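# Move a bottle from the tray into an empty carton cell

## Task

Take any one bottle out of the tray, set it in a carton cell that has nothing in it, and open the gripper so the bottle is no longer held.

## Robot and tools

ROBOT. Two arms, left_arm and right_arm, each with six revolute joints plus a parallel two-finger gripper. Joint order, used in every command and every per-joint list in a result: waist (joint1), shoulder (joint2), elbow (joint3), wrist pitch (joint4), wrist yaw (joint5), wrist roll (joint6). Stated ranges in rad: waist -2.618 to 3.054, shoulder 0.000 to 3.142, elbow 0.000 to 3.142, wrist pitch -1.571 to 1.571, wrist yaw -1.571 to 1.571, wrist roll -2.094 to 2.094; the true ends may differ by up to 0.059 rad either way. The gripper's fingers point along its +z axis and close along its y axis; end_effector_position is the pinch point between the pads, roughly 1 cm short of the fingertips.

FRAMES. Scene frame: origin at table-top height halfway between the nominal bases, +z up, +x out across the table, left_arm on the +y side (not tied to image left or right). Calibrated bases in the scene frame: left_arm at (+0.047, +0.283, 0) m, right_arm at (+0.005, -0.234, 0) m, both turned only a few thousandths about z. Each arm's hand pose, hand velocity and wrist-camera pose are reported in that arm's own base frame; cam_high and the table use the scene frame. Reported hand positions can be off by a few cm, more when stretched out.

COMMAND ROW. Every motion command is built from rows of 14 numbers: left_arm's 6 joint values then its opening, then right_arm's 6 joint values then its opening. Both arms are always present. Joint values are relative offsets (not poses) from the "Joint targets" shown in the latest result, scaled so that 1.0 equals 2.224 rad for waist, shoulder and elbow and 8.485 rad for the three wrist joints; allowed span -1 to 1. Opening is absolute on -1 (shut) to +1 (fully open, 0.094 m pad gap). Putting 0 in a joint slot re-sends the current target; a 0 in an opening slot is a real command to half-open, so repeat the present opening to leave a gripper unchanged.

execute_actions(actions, cameras). actions is a list of up to 15 actions; each action is a list of up to 15 rows, one row per 1/30 s control step, the last row held to fill 15 steps (0.5 s). Every row in an action is an offset from the targets at the start of that action, not from the previous row, so repeating an offset in a later action moves further. An action that would push a joint more than 0.059 rad beyond its range is rejected for both arms; a malformed call or failing first action voids the whole call. An empty actions list just reports state. cameras: list of names (cam_high, cam_left_wrist, cam_right_wrist); omitted, null or ["all"] gives all, [] gives none.

move(target, speed, blend, opening_speed, blocking, cameras). target is one 14-number row or a list of up to 15 rows; every row is an offset from the same current Joint targets. Joints interpolate together so the hand follows a curve, with no obstacle or arm-to-arm avoidance. speed: rad/s for the joint with the most travel, 0.01 to 12.57, default 0.5, one value or one per target. blend: rad corner rounding for lists, default 0. opening_speed: how fast openings change, units of the -1..1 scale per second, at least 0.2; use a low value when closing on something fragile. blocking=false returns after about 0.5 s while the move continues. Total duration is capped at 10 s. The result adds a "move:" line: done, off_target (resting more than 0.035 rad from target), moving, held, or fault, plus limits=held if steps were withheld. Done does not imply contact or no contact.

wait(seconds 0 to 10): lets time run holding the last command. stop(): brakes a running move. zoom_image(camera, region): region [x0, y0, x1, y1] in pixels of a 672x504 image, at most 504x504, from that camera's latest image. read_manual(section="licences"): licence text only. finished_scene(scene=1): ends the scene irreversibly; do it only once the bottle rests in a cell and is released.

RESULTS. Joint positions (rad) and Joint velocities (rad/s) per arm, each ending with the pad gap in m; "within noise" means essentially still. Joint targets are what the next offsets count from. grip_measured is the opening on the command scale (empty hand reads slightly wide; on a hard part a little narrower than its width). grip_effort_nm is gripper motor effort, negative closing, not a true finger force. Joint torques include the arm's weight; the first three wrap at ±28 N m. Action calls also list joint angles at sample steps. Lines to watch: "joint sent to its limit", "joint command not followed" (clearance check altered targets), MOTOR HOT (75 °C) and OVER-TEMPERATURE FAULT (90 °C, the arm folds and is lost).

LIMITS ON MOTION. Each joint's target can lead its measured angle by at most 0.339 rad (big three) or 2.2 rad (wrists); targets implying a hand jump over 200 mm are scaled down, so large moves take several actions. Time keeps running while you compose replies.

AVOID. Keep the arms from striking or pinching each other (that can fail the scene). Do not drop the bottle, release it while it moves, slam into things, or let anything leave the table. Don't push steadily against objects or unreachable poses, or hold loads outstretched for long: motors heat. To stop a push, command targets back past the measured positions. To release, command an opening well above grip_measured. Loose objects may occasionally be nudged by outside forces.

Each tool is called after "Request:" as name([rows], argument=value, ...), one row to a line, values as JSON.

## Session

Request:
execute_actions(actions=[])

Scene clock: 0.00 s.
left_arm: end_effector_position=(+0.3514, -0.0088, +0.2015) grip_measured=+1.000 grip_effort_nm=n/a end_effector_quat_wxyz=(+0.459, +0.234, +0.853, -0.087) | right_arm: end_effector_position=(+0.3106, +0.0960, +0.3784) grip_measured=+1.000 grip_effort_nm=n/a end_effector_quat_wxyz=(+0.601, +0.021, +0.769, +0.215)
Joint positions: left_arm=[0.245 1.19 0.891 -0.429 0.561 0.524 0.094] | right_arm=[0.273 0.875 1.056 -0.367 -0.043 0.362 0.094]
Joint velocities: within noise
Joint torques (N m): no reading
Heat: left arm: 42 °C; right arm: 35 °C.
Joint targets: left_arm=[0.245 1.182 0.901 -0.430 0.568 0.524] | right_arm=[0.273 0.868 1.067 -0.362 -0.042 0.360]
Tool commands: left_gripper/opening=+1.0 right_gripper/opening=+1.0

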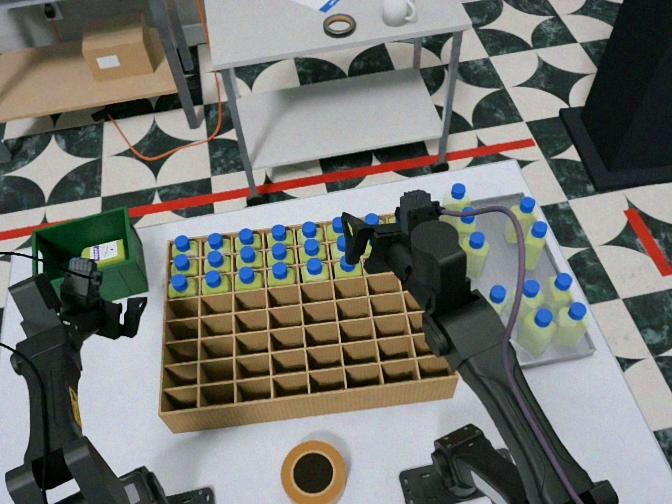

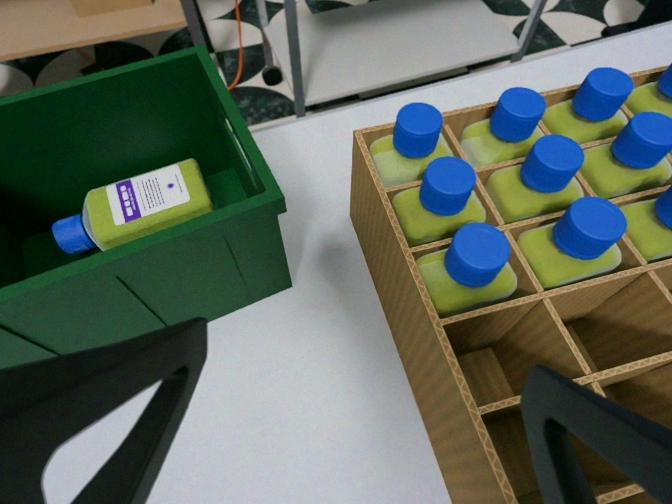

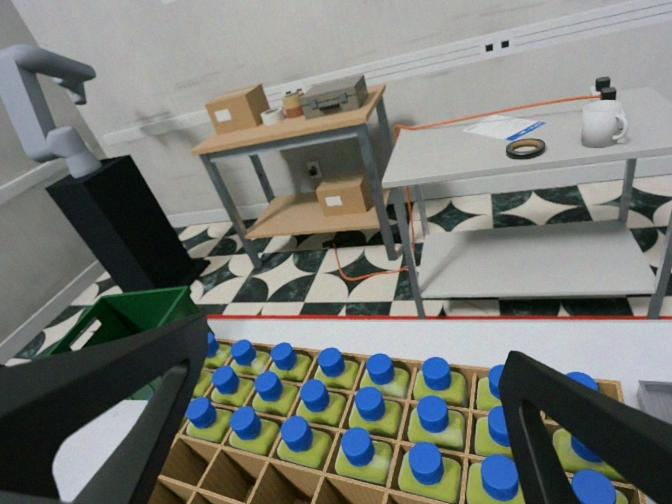

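Request:
zoom_image(camera="cam_high", region=[420, 170, 620, 370])

Request:
zoom_image(camera="cam_high", region=[150, 200, 470, 440])

Scaled by 2.520 from the camera's 672x504 image, which has a finer 960x720 frame.

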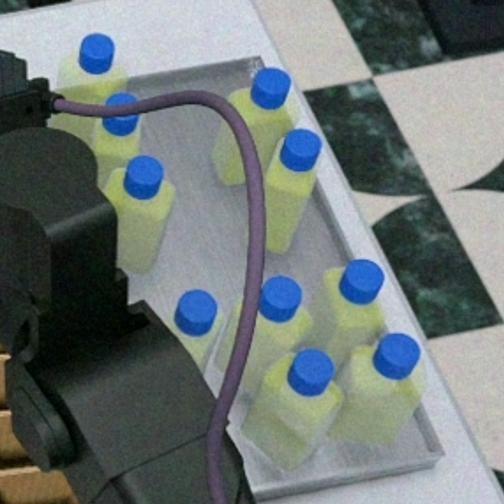

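Scaled by 1.575 from the camera's 672x504 image, which has a finer 960x720 frame.

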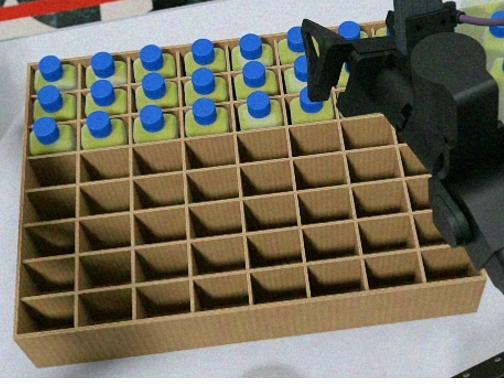

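Request:
move(target=[0,0,0,0,0,0,1, -0.4375,0.2150,0.2940,-0.13114,0.00495,-0.04243,1], speed=0.8)

Scene clock: 6.17 s.
left_arm: end_effector_position=(+0.3514, -0.0088, +0.2015) grip_measured=+1.000 grip_effort_nm=0.002 end_effector_quat_wxyz=(+0.459, +0.234, +0.853, -0.087) | right_arm: end_effector_position=(+0.2145, -0.1764, +0.2934) grip_measured=+1.000 grip_effort_nm=-0.027 end_effector_quat_wxyz=(+0.214, +0.336, +0.914, -0.073)
Joint positions: left_arm=[0.245 1.19 0.891 -0.429 0.561 0.524 0.094] | right_arm=[-0.695 1.339 1.692 -1.468 -0.006 0.01 0.094]
Joint velocities: within noise
Joint torques (N m): left_arm=[-0.01 -5.08 9.13 1.71 0.22 0] | right_arm=[-0.39 -2.78 7.35 1.13 0.08 -0.13]
Heat: left arm: 43 °C; right arm: 37 °C.
Joint targets: left_arm=[0.245 1.182 0.901 -0.430 0.568 0.524] | right_arm=[-0.700 1.346 1.721 -1.475 0.000 0.000]
move: done
camera_calibration:
cam_right_wrist: T_world_to_cam=[[-0.535993, -0.843427, -0.0366287, -0.0151699], [-0.843037, 0.537035, -0.029693, 0.315639], [0.0447148, 0.0149642, -0.998888, 0.39966], [0, 0, 0, 1]] pos_world=[0.240094, -0.188285, 0.408032]

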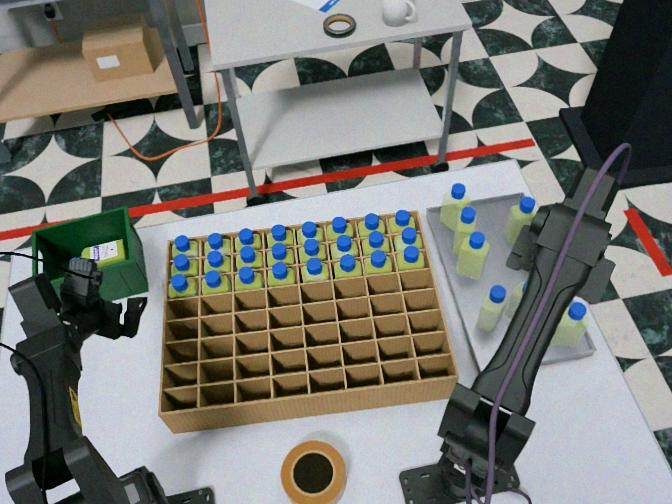

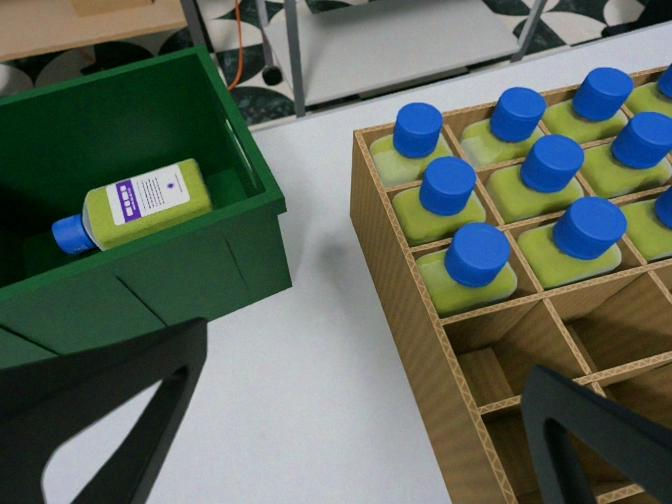

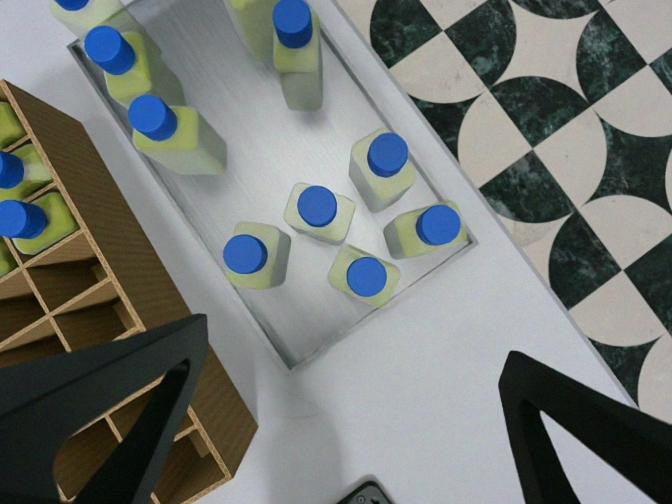

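Request:
zoom_image(camera="cam_right_wrist", region=[50, 0, 490, 380])

Request:
zoom_image(camera="cam_high", region=[400, 170, 620, 390])

Scaled by 1.145 from the camera's 672x504 image, which has a finer 960x720 frame.

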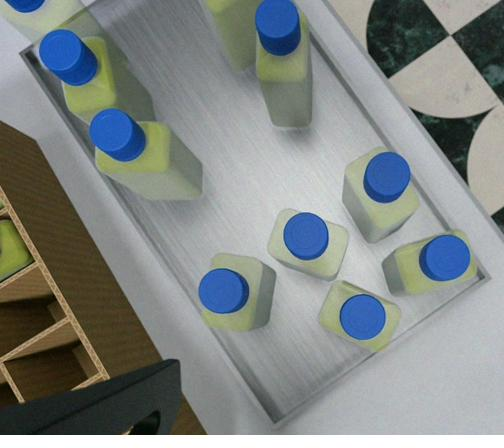

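Scaled by 2.291 from the camera's 672x504 image, which has a finer 960x720 frame.

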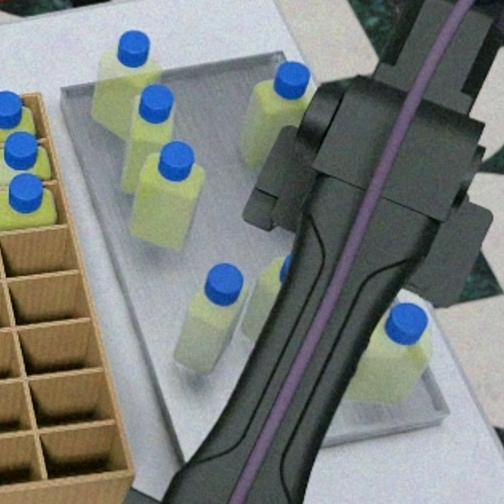

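Request:
zoom_image(camera="cam_right_wrist", region=[200, 130, 420, 310])

Request:
zoom_image(camera="cam_right_wrist", region=[0, 70, 300, 504])

Scaled by 2.291 from the camera's 672x504 image, which has a finer 960x720 frame.

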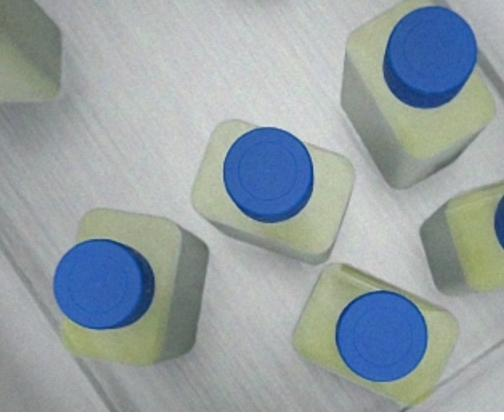

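Scaled by 1.161 from the camera's 672x504 image, which has a finer 960x720 frame.

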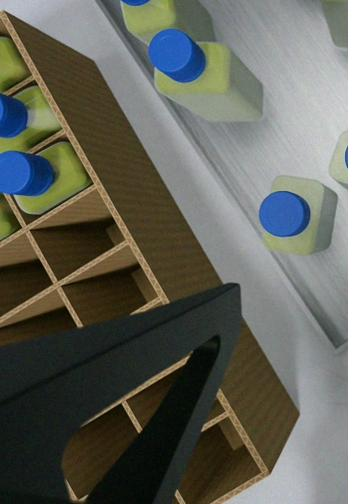

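Request:
move(target=[0,0,0,0,0,0,1, -0.0046,0.0153,-0.1331,0.02616,0,0,0.2], speed=0.5)

Scene clock: 10.20 s.
left_arm: end_effector_position=(+0.3514, -0.0088, +0.2015) grip_measured=+1.000 grip_effort_nm=-0.002 end_effector_quat_wxyz=(+0.459, +0.234, +0.853, -0.087) | right_arm: end_effector_position=(+0.2284, -0.1905, +0.2183) grip_measured=+0.203 grip_effort_nm=-0.173 end_effector_quat_wxyz=(+0.169, +0.341, +0.923, -0.058)
Joint positions: left_arm=[0.245 1.19 0.891 -0.429 0.561 0.524 0.094] | right_arm=[-0.702 1.376 1.431 -1.267 -0.005 0.008 0.057]
Joint velocities: within noise
Joint torques (N m): left_arm=[-0.01 -5.08 9.2 1.7 0.23 0.01] | right_arm=[-0.73 -4.15 5.07 1.16 0.08 -0.1]
Heat: left arm: 43 °C; right arm: 37 °C.
Joint targets: left_arm=[0.245 1.182 0.901 -0.430 0.568 0.524] | right_arm=[-0.710 1.380 1.425 -1.253 0.000 0.000]
move: done
camera_calibration:
cam_right_wrist: T_world_to_cam=[[-0.542934, -0.838417, -0.0477548, -0.017485], [-0.839239, 0.539676, 0.0665472, 0.311339], [-0.0300222, 0.0762084, -0.99664, 0.35255], [0, 0, 0, 1]] pos_world=[0.262379, -0.209549, 0.329812]

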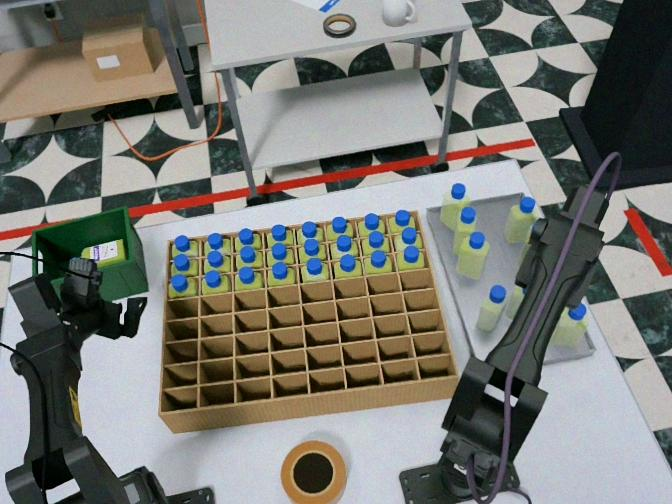

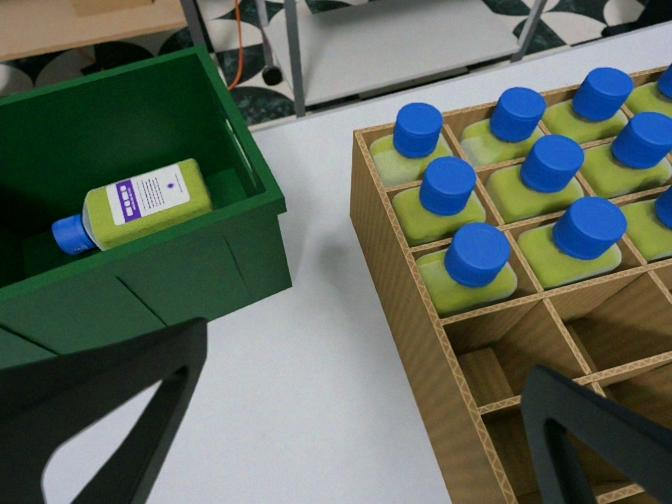

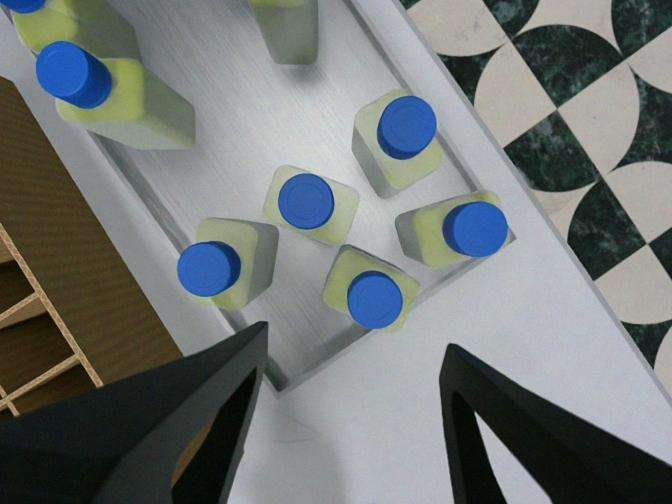

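Request:
zoom_image(camera="cam_right_wrist", region=[240, 140, 520, 350])

Scaled by 1.800 from the camera's 672x504 image, which has a finer 960x720 frame.

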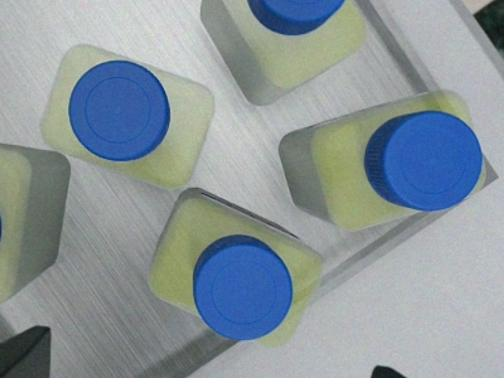

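Request:
move(target=[0,0,0,0,0,0,1, -0.00868,-0.0111,-0.0824,0.01707,0,0,0.1], speed=0.3, cameras=["cam_right_wrist"])

Scene clock: 12.53 s.
left_arm: end_effector_position=(+0.3514, -0.0088, +0.2015) grip_measured=+1.000 grip_effort_nm=-0.002 end_effector_quat_wxyz=(+0.459, +0.234, +0.853, -0.087) | right_arm: end_effector_position=(+0.2249, -0.1953, +0.1704) grip_measured=+0.103 grip_effort_nm=-0.168 end_effector_quat_wxyz=(+0.151, +0.351, +0.923, -0.054)
Joint positions: left_arm=[0.245 1.19 0.891 -0.429 0.561 0.524 0.094] | right_arm=[-0.722 1.376 1.25 -1.123 -0.005 0.006 0.052]
Joint velocities: within noise
Joint torques (N m): left_arm=[0.01 -5.07 9.18 1.7 0.21 -0.02] | right_arm=[-0.69 -6.64 5.11 1.12 0.08 -0.1]
Heat: left arm: 43 °C; right arm: 37 °C.
Joint targets: left_arm=[0.245 1.182 0.901 -0.430 0.568 0.524] | right_arm=[-0.729 1.355 1.242 -1.108 0.000 0.000]
move: done
camera_calibration:
cam_right_wrist: T_world_to_cam=[[-0.55967, -0.827081, -0.0520143, -0.0189697], [-0.826743, 0.552909, 0.103867, 0.307618], [-0.057147, 0.101133, -0.99323, 0.315414], [0, 0, 0, 1]] pos_world=[0.261729, -0.217673, 0.280341]
Images, in order (width x height): cam_right_wrist 672x504.

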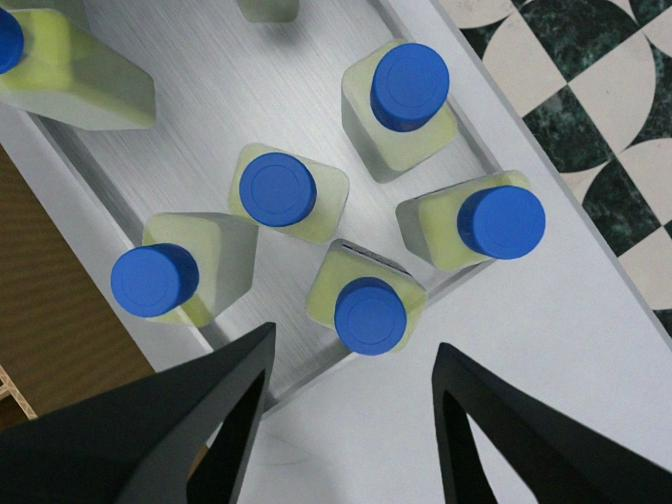

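Request:
move(target=[0,0,0,0,0,0,1, -0.00692,-0.00665,-0.0540,0.01346,0,0,0.1], speed=0.25, cameras=["cam_right_wrist"])

Scene clock: 14.53 s.
left_arm: end_effector_position=(+0.3514, -0.0088, +0.2015) grip_measured=+1.000 grip_effort_nm=-0.002 end_effector_quat_wxyz=(+0.459, +0.234, +0.853, -0.087) | right_arm: end_effector_position=(+0.2218, -0.1988, +0.1416) grip_measured=+0.103 grip_effort_nm=-0.173 end_effector_quat_wxyz=(+0.150, +0.358, +0.920, -0.055)
Joint positions: left_arm=[0.245 1.19 0.891 -0.429 0.561 0.524 0.094] | right_arm=[-0.737 1.37 1.13 -1.01 -0.005 0.006 0.052]
Joint velocities: within noise
Joint torques (N m): left_arm=[-0.06 -5.05 9.17 1.7 0.25 -0.02] | right_arm=[-0.69 -7.45 5.15 1.12 0.08 -0.08]
Heat: left arm: 43 °C; right arm: 37 °C.
Joint targets: left_arm=[0.245 1.182 0.901 -0.430 0.568 0.524] | right_arm=[-0.745 1.340 1.122 -0.993 0.000 0.000]
move: done
camera_calibration:
cam_right_wrist: T_world_to_cam=[[-0.572582, -0.818198, -0.0519878, -0.0204277], [-0.817981, 0.565853, 0.103525, 0.31063], [-0.0552862, 0.101801, -0.993267, 0.28669], [0, 0, 0, 1]] pos_world=[0.258243, -0.22167, 0.25154]
Images, in order (width x height): cam_right_wrist 672x504.

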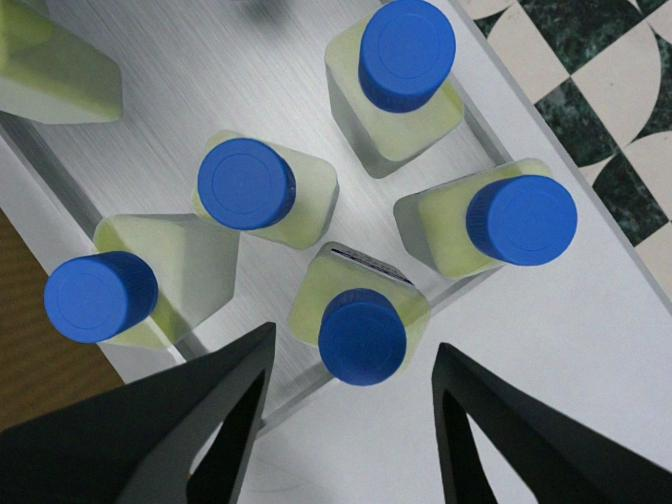

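Request:
move(target=[0,0,0,0,0,0,1, -0.0022,-0.0043,-0.0477,0.0132,0,0,0.1], speed=0.2, cameras=["cam_right_wrist","cam_high"])

Scene clock: 16.17 s.
left_arm: end_effector_position=(+0.3514, -0.0088, +0.2015) grip_measured=+1.000 grip_effort_nm=0.002 end_effector_quat_wxyz=(+0.459, +0.234, +0.853, -0.087) | right_arm: end_effector_position=(+0.2209, -0.1998, +0.1182) grip_measured=+0.103 grip_effort_nm=-0.164 end_effector_quat_wxyz=(+0.157, +0.360, +0.918, -0.058)
Joint positions: left_arm=[0.245 1.19 0.891 -0.429 0.561 0.524 0.094] | right_arm=[-0.742 1.36 1.025 -0.899 -0.005 0.006 0.052]
Joint velocities: within noise
Joint torques (N m): left_arm=[-0.09 -5.12 9.16 1.69 0.21 -0.01] | right_arm=[-0.7 -7.42 5.09 1.16 0.07 -0.09]
Heat: left arm: 43 °C; right arm: 36 °C.
Joint targets: left_arm=[0.245 1.182 0.901 -0.430 0.568 0.524] | right_arm=[-0.750 1.331 1.016 -0.881 0.000 0.000]
move: done
camera_calibration:
cam_right_wrist: T_world_to_cam=[[-0.575458, -0.816309, -0.0498856, -0.0222705], [-0.816663, 0.570306, 0.0883945, 0.315336], [-0.0437071, 0.091607, -0.994836, 0.259152], [0, 0, 0, 1]] pos_world=[0.256034, -0.221758, 0.228829]
Images, in order (width x height): cam_high 672x504, cam_right_wrist 672x504.

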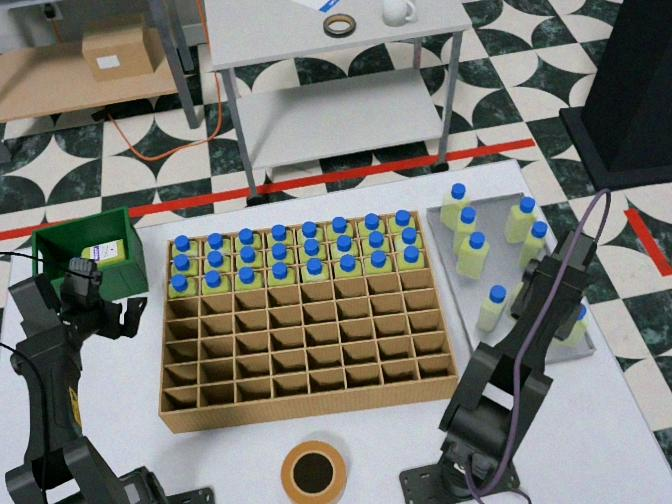

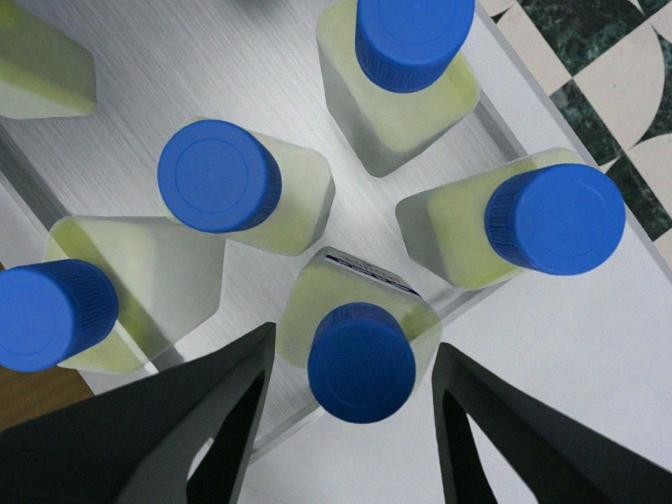

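Request:
move(target=[0,0,0,0,0,0,1, -0.0032,0,0,0,0,0,0.1], speed=0.2, cameras=[])

Request:
move(target=[0,0,0,0,0,0,1, 0,0,0,0,0,0,-0.52], opening_speed=0.5, cameras=["cam_right_wrist"])

Scene clock: 17.23 s.
left_arm: end_effector_position=(+0.3514, -0.0088, +0.2015) grip_measured=+1.000 grip_effort_nm=-0.002 end_effector_quat_wxyz=(+0.459, +0.234, +0.853, -0.087) | right_arm: end_effector_position=(+0.2195, -0.2015, +0.1182) grip_measured=+0.103 grip_effort_nm=-0.168 end_effector_quat_wxyz=(+0.157, +0.363, +0.917, -0.059)
Joint positions: left_arm=[0.245 1.19 0.891 -0.429 0.561 0.524 0.094] | right_arm=[-0.749 1.36 1.025 -0.898 -0.005 0.006 0.052]
Joint velocities: within noise
Joint torques (N m): left_arm=[-0.05 -5.07 9.16 1.69 0.23 0.01] | right_arm=[-0.69 -7.35 5.09 1.16 0.09 -0.08]
Heat: left arm: 43 °C; right arm: 36 °C.
Joint targets: left_arm=[0.245 1.182 0.901 -0.430 0.568 0.524] | right_arm=[-0.757 1.331 1.016 -0.882 0.000 0.000]
move: done
No camera images: "cameras" was empty.

Scene clock: 18.70 s.
left_arm: end_effector_position=(+0.3514, -0.0088, +0.2015) grip_measured=+1.000 grip_effort_nm=-0.007 end_effector_quat_wxyz=(+0.459, +0.234, +0.853, -0.087) | right_arm: end_effector_position=(+0.2197, -0.2016, +0.1183) grip_measured=-0.376 grip_effort_nm=-1.053 end_effector_quat_wxyz=(+0.158, +0.363, +0.917, -0.059)
Joint positions: left_arm=[0.245 1.19 0.891 -0.429 0.561 0.524 0.094] | right_arm=[-0.749 1.36 1.025 -0.897 -0.006 0.006 0.029]
Joint velocities: within noise
Joint torques (N m): left_arm=[-0.01 -5.11 9.18 1.68 0.24 -0.01] | right_arm=[-0.66 -7.42 5.08 1.15 0.07 -0.08]
Heat: left arm: 43 °C; right arm: 36 °C.
Joint targets: left_arm=[0.245 1.182 0.901 -0.430 0.568 0.524] | right_arm=[-0.757 1.331 1.016 -0.881 0.000 0.000]
move: done
camera_calibration:
cam_right_wrist: T_world_to_cam=[[-0.581155, -0.812248, -0.0501311, -0.0222607], [-0.812706, 0.576094, 0.0873194, 0.315723], [-0.0420448, 0.0914879, -0.994918, 0.258929], [0, 0, 0, 1]] pos_world=[0.25454, -0.223656, 0.228928]
Images, in order (width x height): cam_right_wrist 672x504.

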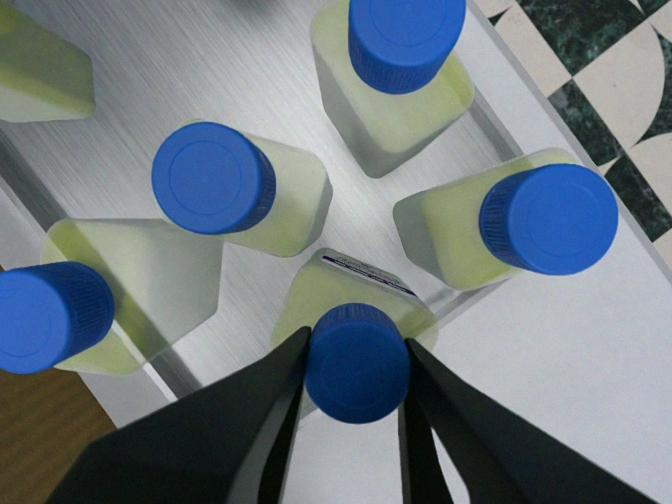

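Request:
move([
  [0,0,0,0,0,0,1, 0,0.0063,0.0670,-0.0172,0,0,-0.52],
  [0,0,0,0,0,0,1, 0,0.0220,0.1668,-0.0404,0,0,-0.52],
  [0,0,0,0,0,0,1, 0,0.0634,0.3246,-0.0712,0,0,-0.52],
], speed=0.35, blend=0.03, cameras=["cam_high","cam_right_wrist"])

Scene clock: 22.00 s.
left_arm: end_effector_position=(+0.3514, -0.0088, +0.2015) grip_measured=+1.000 grip_effort_nm=-0.002 end_effector_quat_wxyz=(+0.459, +0.234, +0.853, -0.087) | right_arm: end_effector_position=(+0.2158, -0.1980, +0.2615) grip_measured=-0.377 grip_effort_nm=-1.057 end_effector_quat_wxyz=(+0.148, +0.363, +0.918, -0.055)
Joint positions: left_arm=[0.245 1.19 0.891 -0.429 0.561 0.524 0.094] | right_arm=[-0.749 1.463 1.703 -1.493 -0.006 0.005 0.029]
Joint velocities: within noise
Joint torques (N m): left_arm=[0.02 -5.07 9.16 1.7 0.22 -0.02] | right_arm=[-0.72 -4.01 7.98 1.04 0.08 -0.09]
Heat: left arm: 43 °C; right arm: 36 °C.
Joint targets: left_arm=[0.245 1.182 0.901 -0.430 0.568 0.524] | right_arm=[-0.757 1.472 1.738 -1.486 0.000 0.000]
move: done
camera_calibration:
cam_right_wrist: T_world_to_cam=[[-0.581385, -0.811938, -0.0524187, -0.0137262], [-0.811634, 0.574247, 0.107192, 0.292263], [-0.0569319, 0.104865, -0.992856, 0.406193], [0, 0, 0, 1]] pos_world=[0.252356, -0.221571, 0.371243]
Images, in order (width x height): cam_high 672x504, cam_right_wrist 672x504.

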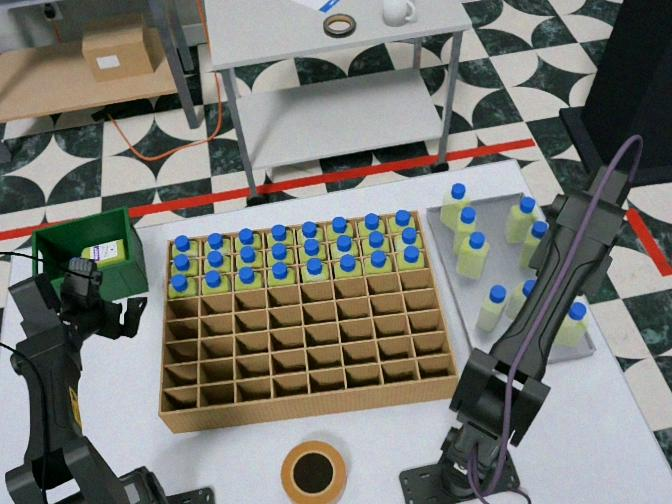

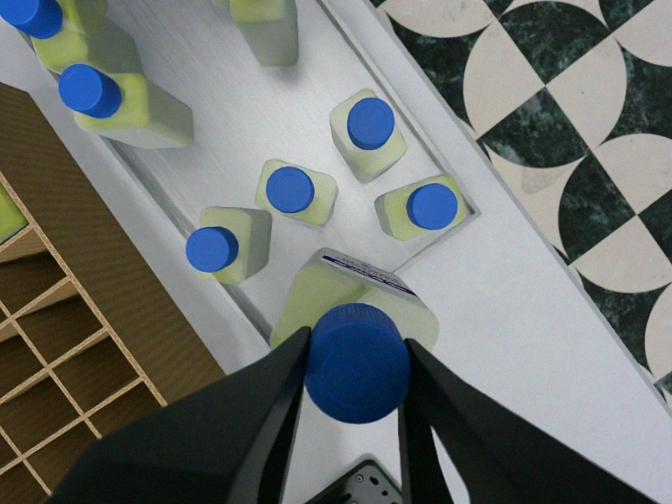

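Request:
move(target=[0,0,0,0,0,0,1, 0.4663,0,0,0,0,0,-0.52], speed=0.5, cameras=["cam_high","cam_right_wrist"])

Scene clock: 24.73 s.
left_arm: end_effector_position=(+0.3514, -0.0088, +0.2015) grip_measured=+1.000 grip_effort_nm=-0.007 end_effector_quat_wxyz=(+0.459, +0.234, +0.853, -0.087) | right_arm: end_effector_position=(+0.2811, +0.0819, +0.2614) grip_measured=-0.377 grip_effort_nm=-1.072 end_effector_quat_wxyz=(+0.156, -0.135, +0.978, +0.024)
Joint positions: left_arm=[0.245 1.19 0.891 -0.429 0.561 0.524 0.094] | right_arm=[0.278 1.463 1.703 -1.493 -0.003 0.004 0.029]
Joint velocities: within noise
Joint torques (N m): left_arm=[-0.06 -5.14 9.21 1.7 0.22 -0.01] | right_arm=[0.16 -4.01 7.91 1.02 0.04 -0.07]
Heat: left arm: 43 °C; right arm: 36 °C.
Joint targets: left_arm=[0.245 1.182 0.901 -0.430 0.568 0.524] | right_arm=[0.280 1.472 1.738 -1.486 0.000 0.000]
move: done
camera_calibration:
cam_right_wrist: T_world_to_cam=[[0.393885, -0.917807, -0.0498537, -0.0146545], [-0.911443, -0.397017, 0.107935, 0.291923], [-0.118856, 0.00292476, -0.992907, 0.406263], [0, 0, 0, 1]] pos_world=[0.32013, 0.10126, 0.371142]
Images, in order (width x height): cam_high 672x504, cam_right_wrist 672x504.

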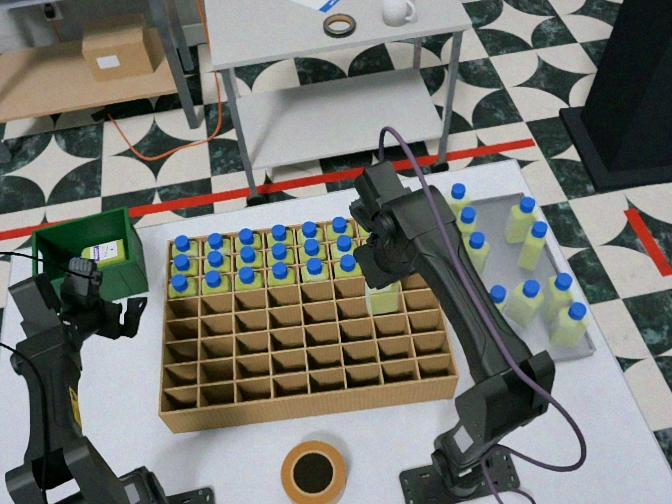

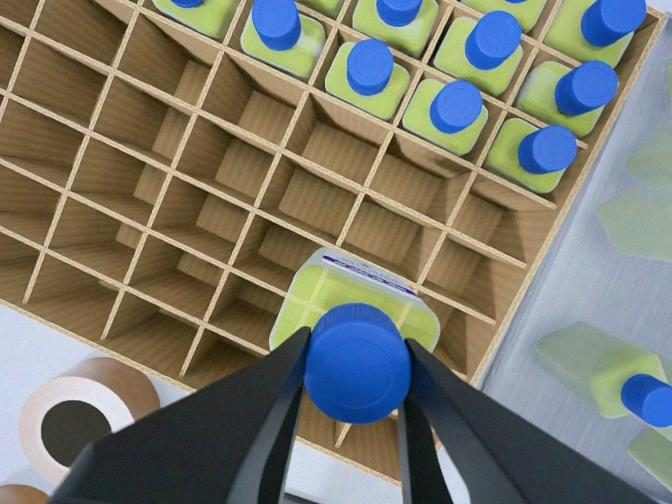

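Request:
zoom_image(camera="cam_right_wrist", region=[180, 80, 560, 480])

Scaled by 1.260 from the camera's 672x504 image, which has a finer 960x720 frame.

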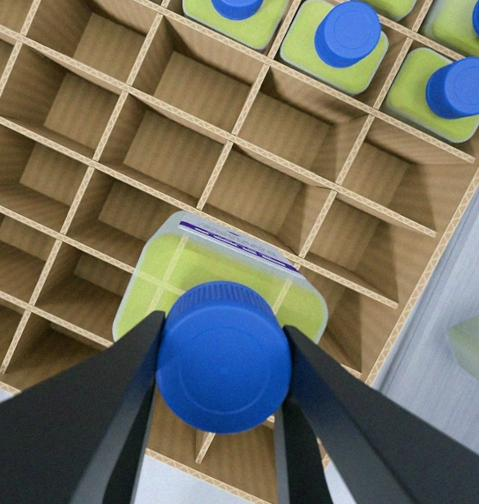

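Request:
move(target=[0,0,0,0,0,0,1, -0.03957,0.0342,0.0247,0.00554,0,0,-0.52], speed=0.3, cameras=["cam_high","cam_right_wrist"])

Request:
zoom_image(camera="cam_right_wrist", region=[0, 60, 340, 400])

Request:
zoom_image(camera="cam_right_wrist", region=[300, 60, 640, 400])

Scene clock: 28.60 s.
left_arm: end_effector_position=(+0.3514, -0.0088, +0.2015) grip_measured=+1.000 grip_effort_nm=-0.007 end_effector_quat_wxyz=(+0.459, +0.234, +0.853, -0.087) | right_arm: end_effector_position=(+0.3109, +0.0632, +0.2566) grip_measured=-0.377 grip_effort_nm=-1.053 end_effector_quat_wxyz=(+0.157, -0.095, +0.983, +0.017)
Joint positions: left_arm=[0.245 1.19 0.891 -0.429 0.561 0.524 0.094] | right_arm=[0.197 1.543 1.755 -1.464 -0.002 0.004 0.029]
Joint velocities: within noise
Joint torques (N m): left_arm=[-0.05 -5.11 9.18 1.7 0.24 0] | right_arm=[-0.39 -5.3 8.27 1.22 0.04 -0.08]
Heat: left arm: 43 °C; right arm: 36 °C.
Joint targets: left_arm=[0.245 1.182 0.901 -0.430 0.568 0.524] | right_arm=[0.192 1.548 1.792 -1.438 0.000 0.000]
move: off_target (right_arm); right_arm: the elbow is farthest, 0.038 rad from its target
camera_calibration:
cam_right_wrist: T_world_to_cam=[[0.317508, -0.947007, -0.048655, -0.018482], [-0.940969, -0.321002, 0.107405, 0.316677], [-0.117331, 0.011681, -0.993024, 0.404071], [0, 0, 0, 1]] pos_world=[0.351262, 0.0794315, 0.366341]
Images, in order (width x height): cam_high 672x504, cam_right_wrist 672x504.

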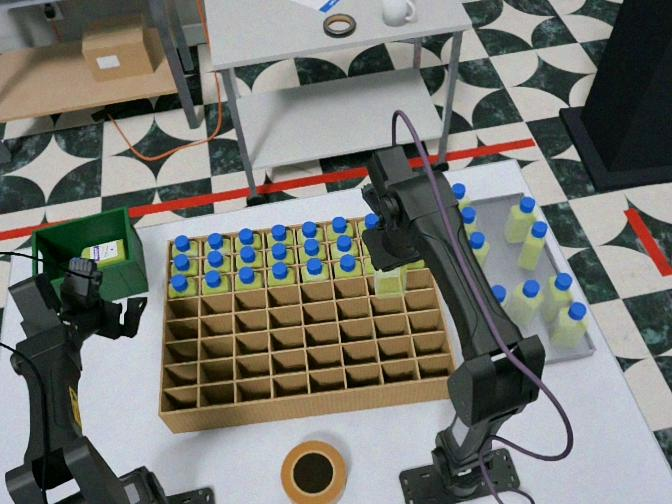

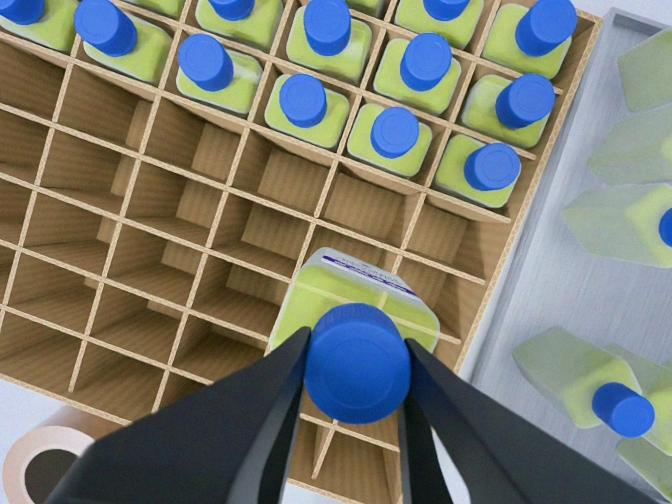

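Scaled by 1.482 from the camera's 672x504 image, which has a finer 960x720 frame.

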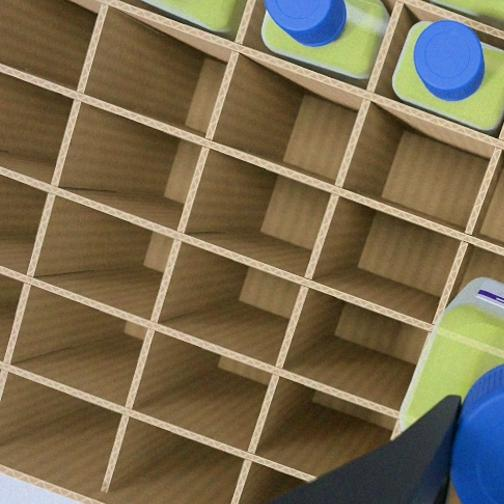

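Scaled by 1.482 from the camera's 672x504 image, which has a finer 960x720 frame.

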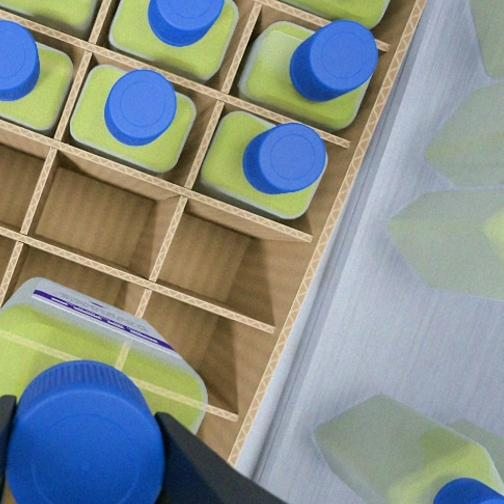

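Request:
zoom_image(camera="cam_right_wrist", region=[250, 220, 470, 380])

Request:
zoom_image(camera="cam_high", region=[340, 230, 460, 350])

Scaled by 2.291 from the camera's 672x504 image, which has a finer 960x720 frame.

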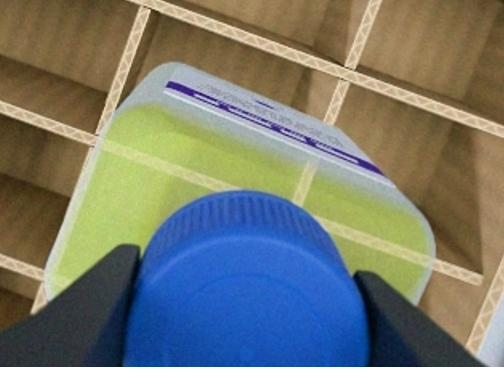

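Scaled by 4.200 from the camera's 672x504 image, which has a finer 960x720 frame.

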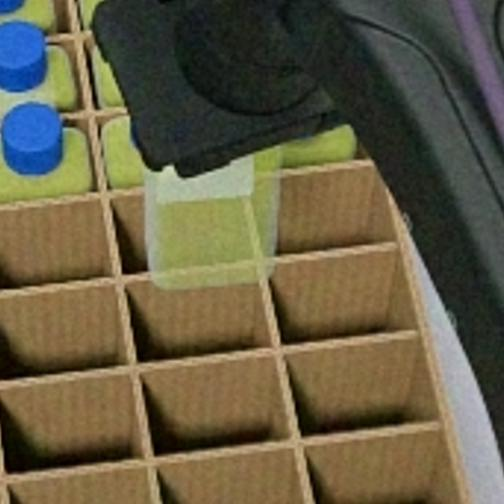

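Request:
move(target=[0,0,0,0,0,0,1, 0.0072,-0.0308,-0.0825,0.01497,0,-0.00412,-0.52], speed=0.2, cameras=["cam_high","cam_right_wrist"])

Request:
zoom_image(camera="cam_right_wrist", region=[200, 180, 540, 400])

Request:
zoom_image(camera="cam_high", region=[340, 230, 460, 350])

Scene clock: 32.60 s.
left_arm: end_effector_position=(+0.3514, -0.0088, +0.2015) grip_measured=+1.000 grip_effort_nm=-0.002 end_effector_quat_wxyz=(+0.459, +0.234, +0.853, -0.087) | right_arm: end_effector_position=(+0.3172, +0.0659, +0.2291) grip_measured=-0.377 grip_effort_nm=-1.053 end_effector_quat_wxyz=(+0.160, -0.111, +0.981, +0.015)
Joint positions: left_arm=[0.245 1.19 0.891 -0.429 0.561 0.524 0.094] | right_arm=[0.201 1.52 1.613 -1.34 -0.002 -0.024 0.029]
Joint velocities: within noise
Joint torques (N m): left_arm=[0.01 -5.19 9.13 1.7 0.24 0] | right_arm=[0.64 -9.72 5.08 1.26 0.03 -0.14]
Heat: left arm: 43 °C; right arm: 36 °C.
Joint targets: left_arm=[0.245 1.182 0.901 -0.430 0.568 0.524] | right_arm=[0.208 1.479 1.609 -1.312 0.000 -0.035]
move: off_target (right_arm); right_arm: the shoulder is farthest, 0.041 rad from its target
camera_calibration:
cam_right_wrist: T_world_to_cam=[[0.347326, -0.936933, -0.0390046, -0.0316053], [-0.931255, -0.349509, 0.102995, 0.326265], [-0.110132, 0.000550357, -0.993917, 0.376156], [0, 0, 0, 1]] pos_world=[0.35624, 0.0842135, 0.339031]
Images, in order (width x height): cam_high 672x504, cam_right_wrist 672x504.

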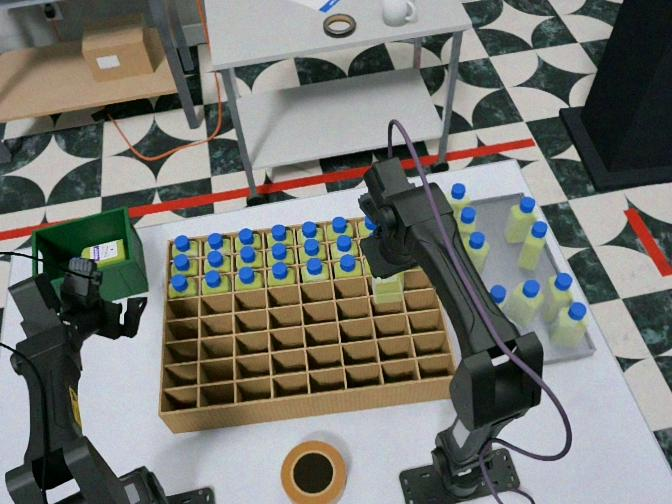

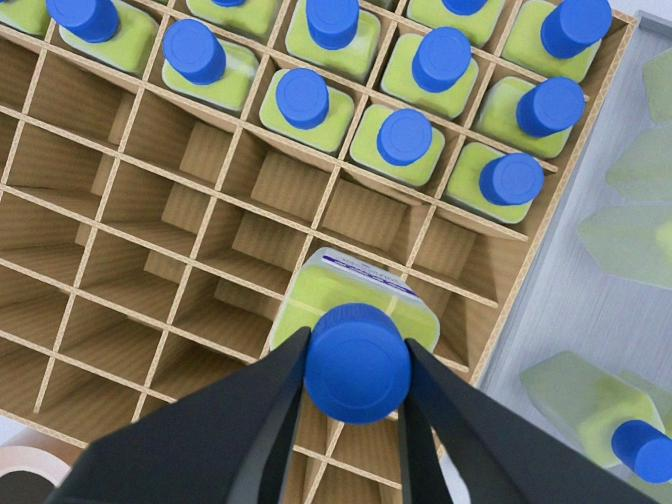

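Scaled by 1.482 from the camera's 672x504 image, which has a finer 960x720 frame.

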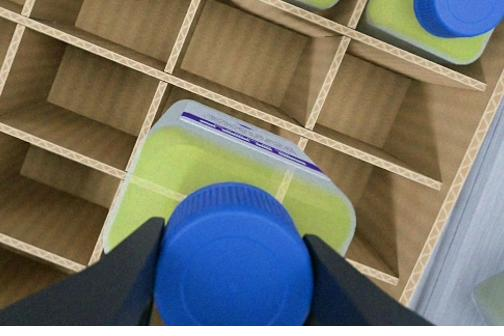

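Scaled by 4.200 from the camera's 672x504 image, which has a finer 960x720 frame.

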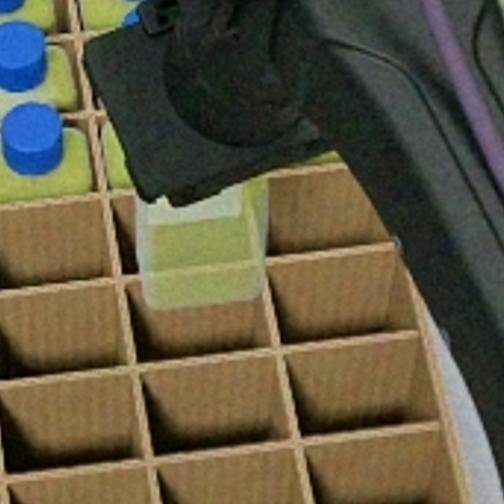

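Request:
zoom_image(camera="cam_high", region=[470, 260, 610, 380])

Scaled by 3.600 from the camera's 672x504 image, which has a finer 960x720 frame.

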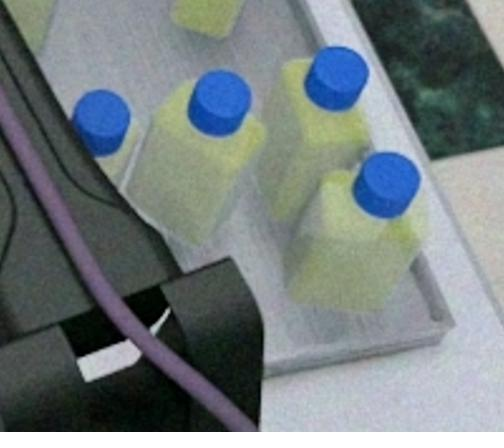

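Request:
move(target=[0,0,0,0,0,0,1, 0.0032,-0.0250,-0.0713,0.01403,0,0,-0.52], speed=0.2, cameras=["cam_high","cam_right_wrist"])

Request:
zoom_image(camera="cam_right_wrist", region=[200, 180, 540, 400])

Request:
zoom_image(camera="cam_high", region=[340, 230, 460, 350])

Scene clock: 36.33 s.
left_arm: end_effector_position=(+0.3514, -0.0088, +0.2015) grip_measured=+1.000 grip_effort_nm=-0.007 end_effector_quat_wxyz=(+0.459, +0.234, +0.853, -0.087) | right_arm: end_effector_position=(+0.3127, +0.0672, +0.2038) grip_measured=-0.377 grip_effort_nm=-1.057 end_effector_quat_wxyz=(+0.167, -0.115, +0.979, +0.016)
Joint positions: left_arm=[0.245 1.19 0.891 -0.429 0.561 0.524 0.094] | right_arm=[0.208 1.465 1.454 -1.222 -0.002 -0.025 0.029]
Joint velocities: within noise
Joint torques (N m): left_arm=[-0.02 -5.09 9.22 1.71 0.21 0.01] | right_arm=[0.64 -9.35 5.29 1.3 0.04 -0.13]
Heat: left arm: 43 °C; right arm: 35 °C.
Joint targets: left_arm=[0.245 1.182 0.901 -0.430 0.568 0.524] | right_arm=[0.216 1.424 1.450 -1.193 0.000 -0.035]
move: off_target (right_arm); right_arm: the shoulder is farthest, 0.042 rad from its target
camera_calibration:
cam_right_wrist: T_world_to_cam=[[0.354891, -0.934187, -0.0366879, -0.0328466], [-0.929855, -0.356776, 0.0898902, 0.327815], [-0.0970637, 0.00221323, -0.995276, 0.346631], [0, 0, 0, 1]] pos_world=[0.350122, 0.0855042, 0.314321]
Images, in order (width x height): cam_high 672x504, cam_right_wrist 672x504.

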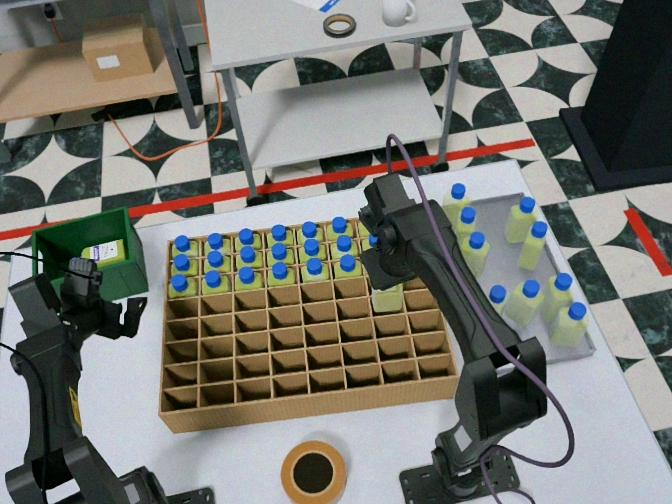

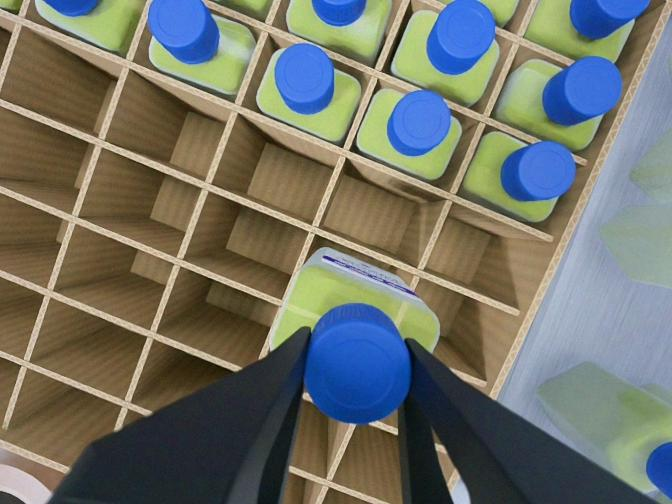

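Scaled by 1.482 from the camera's 672x504 image, which has a finer 960x720 frame.

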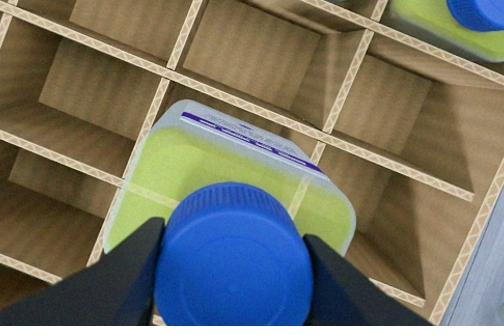

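Scaled by 4.200 from the camera's 672x504 image, which has a finer 960x720 frame.

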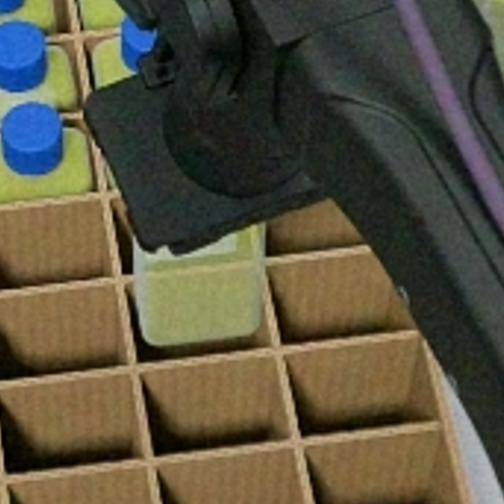

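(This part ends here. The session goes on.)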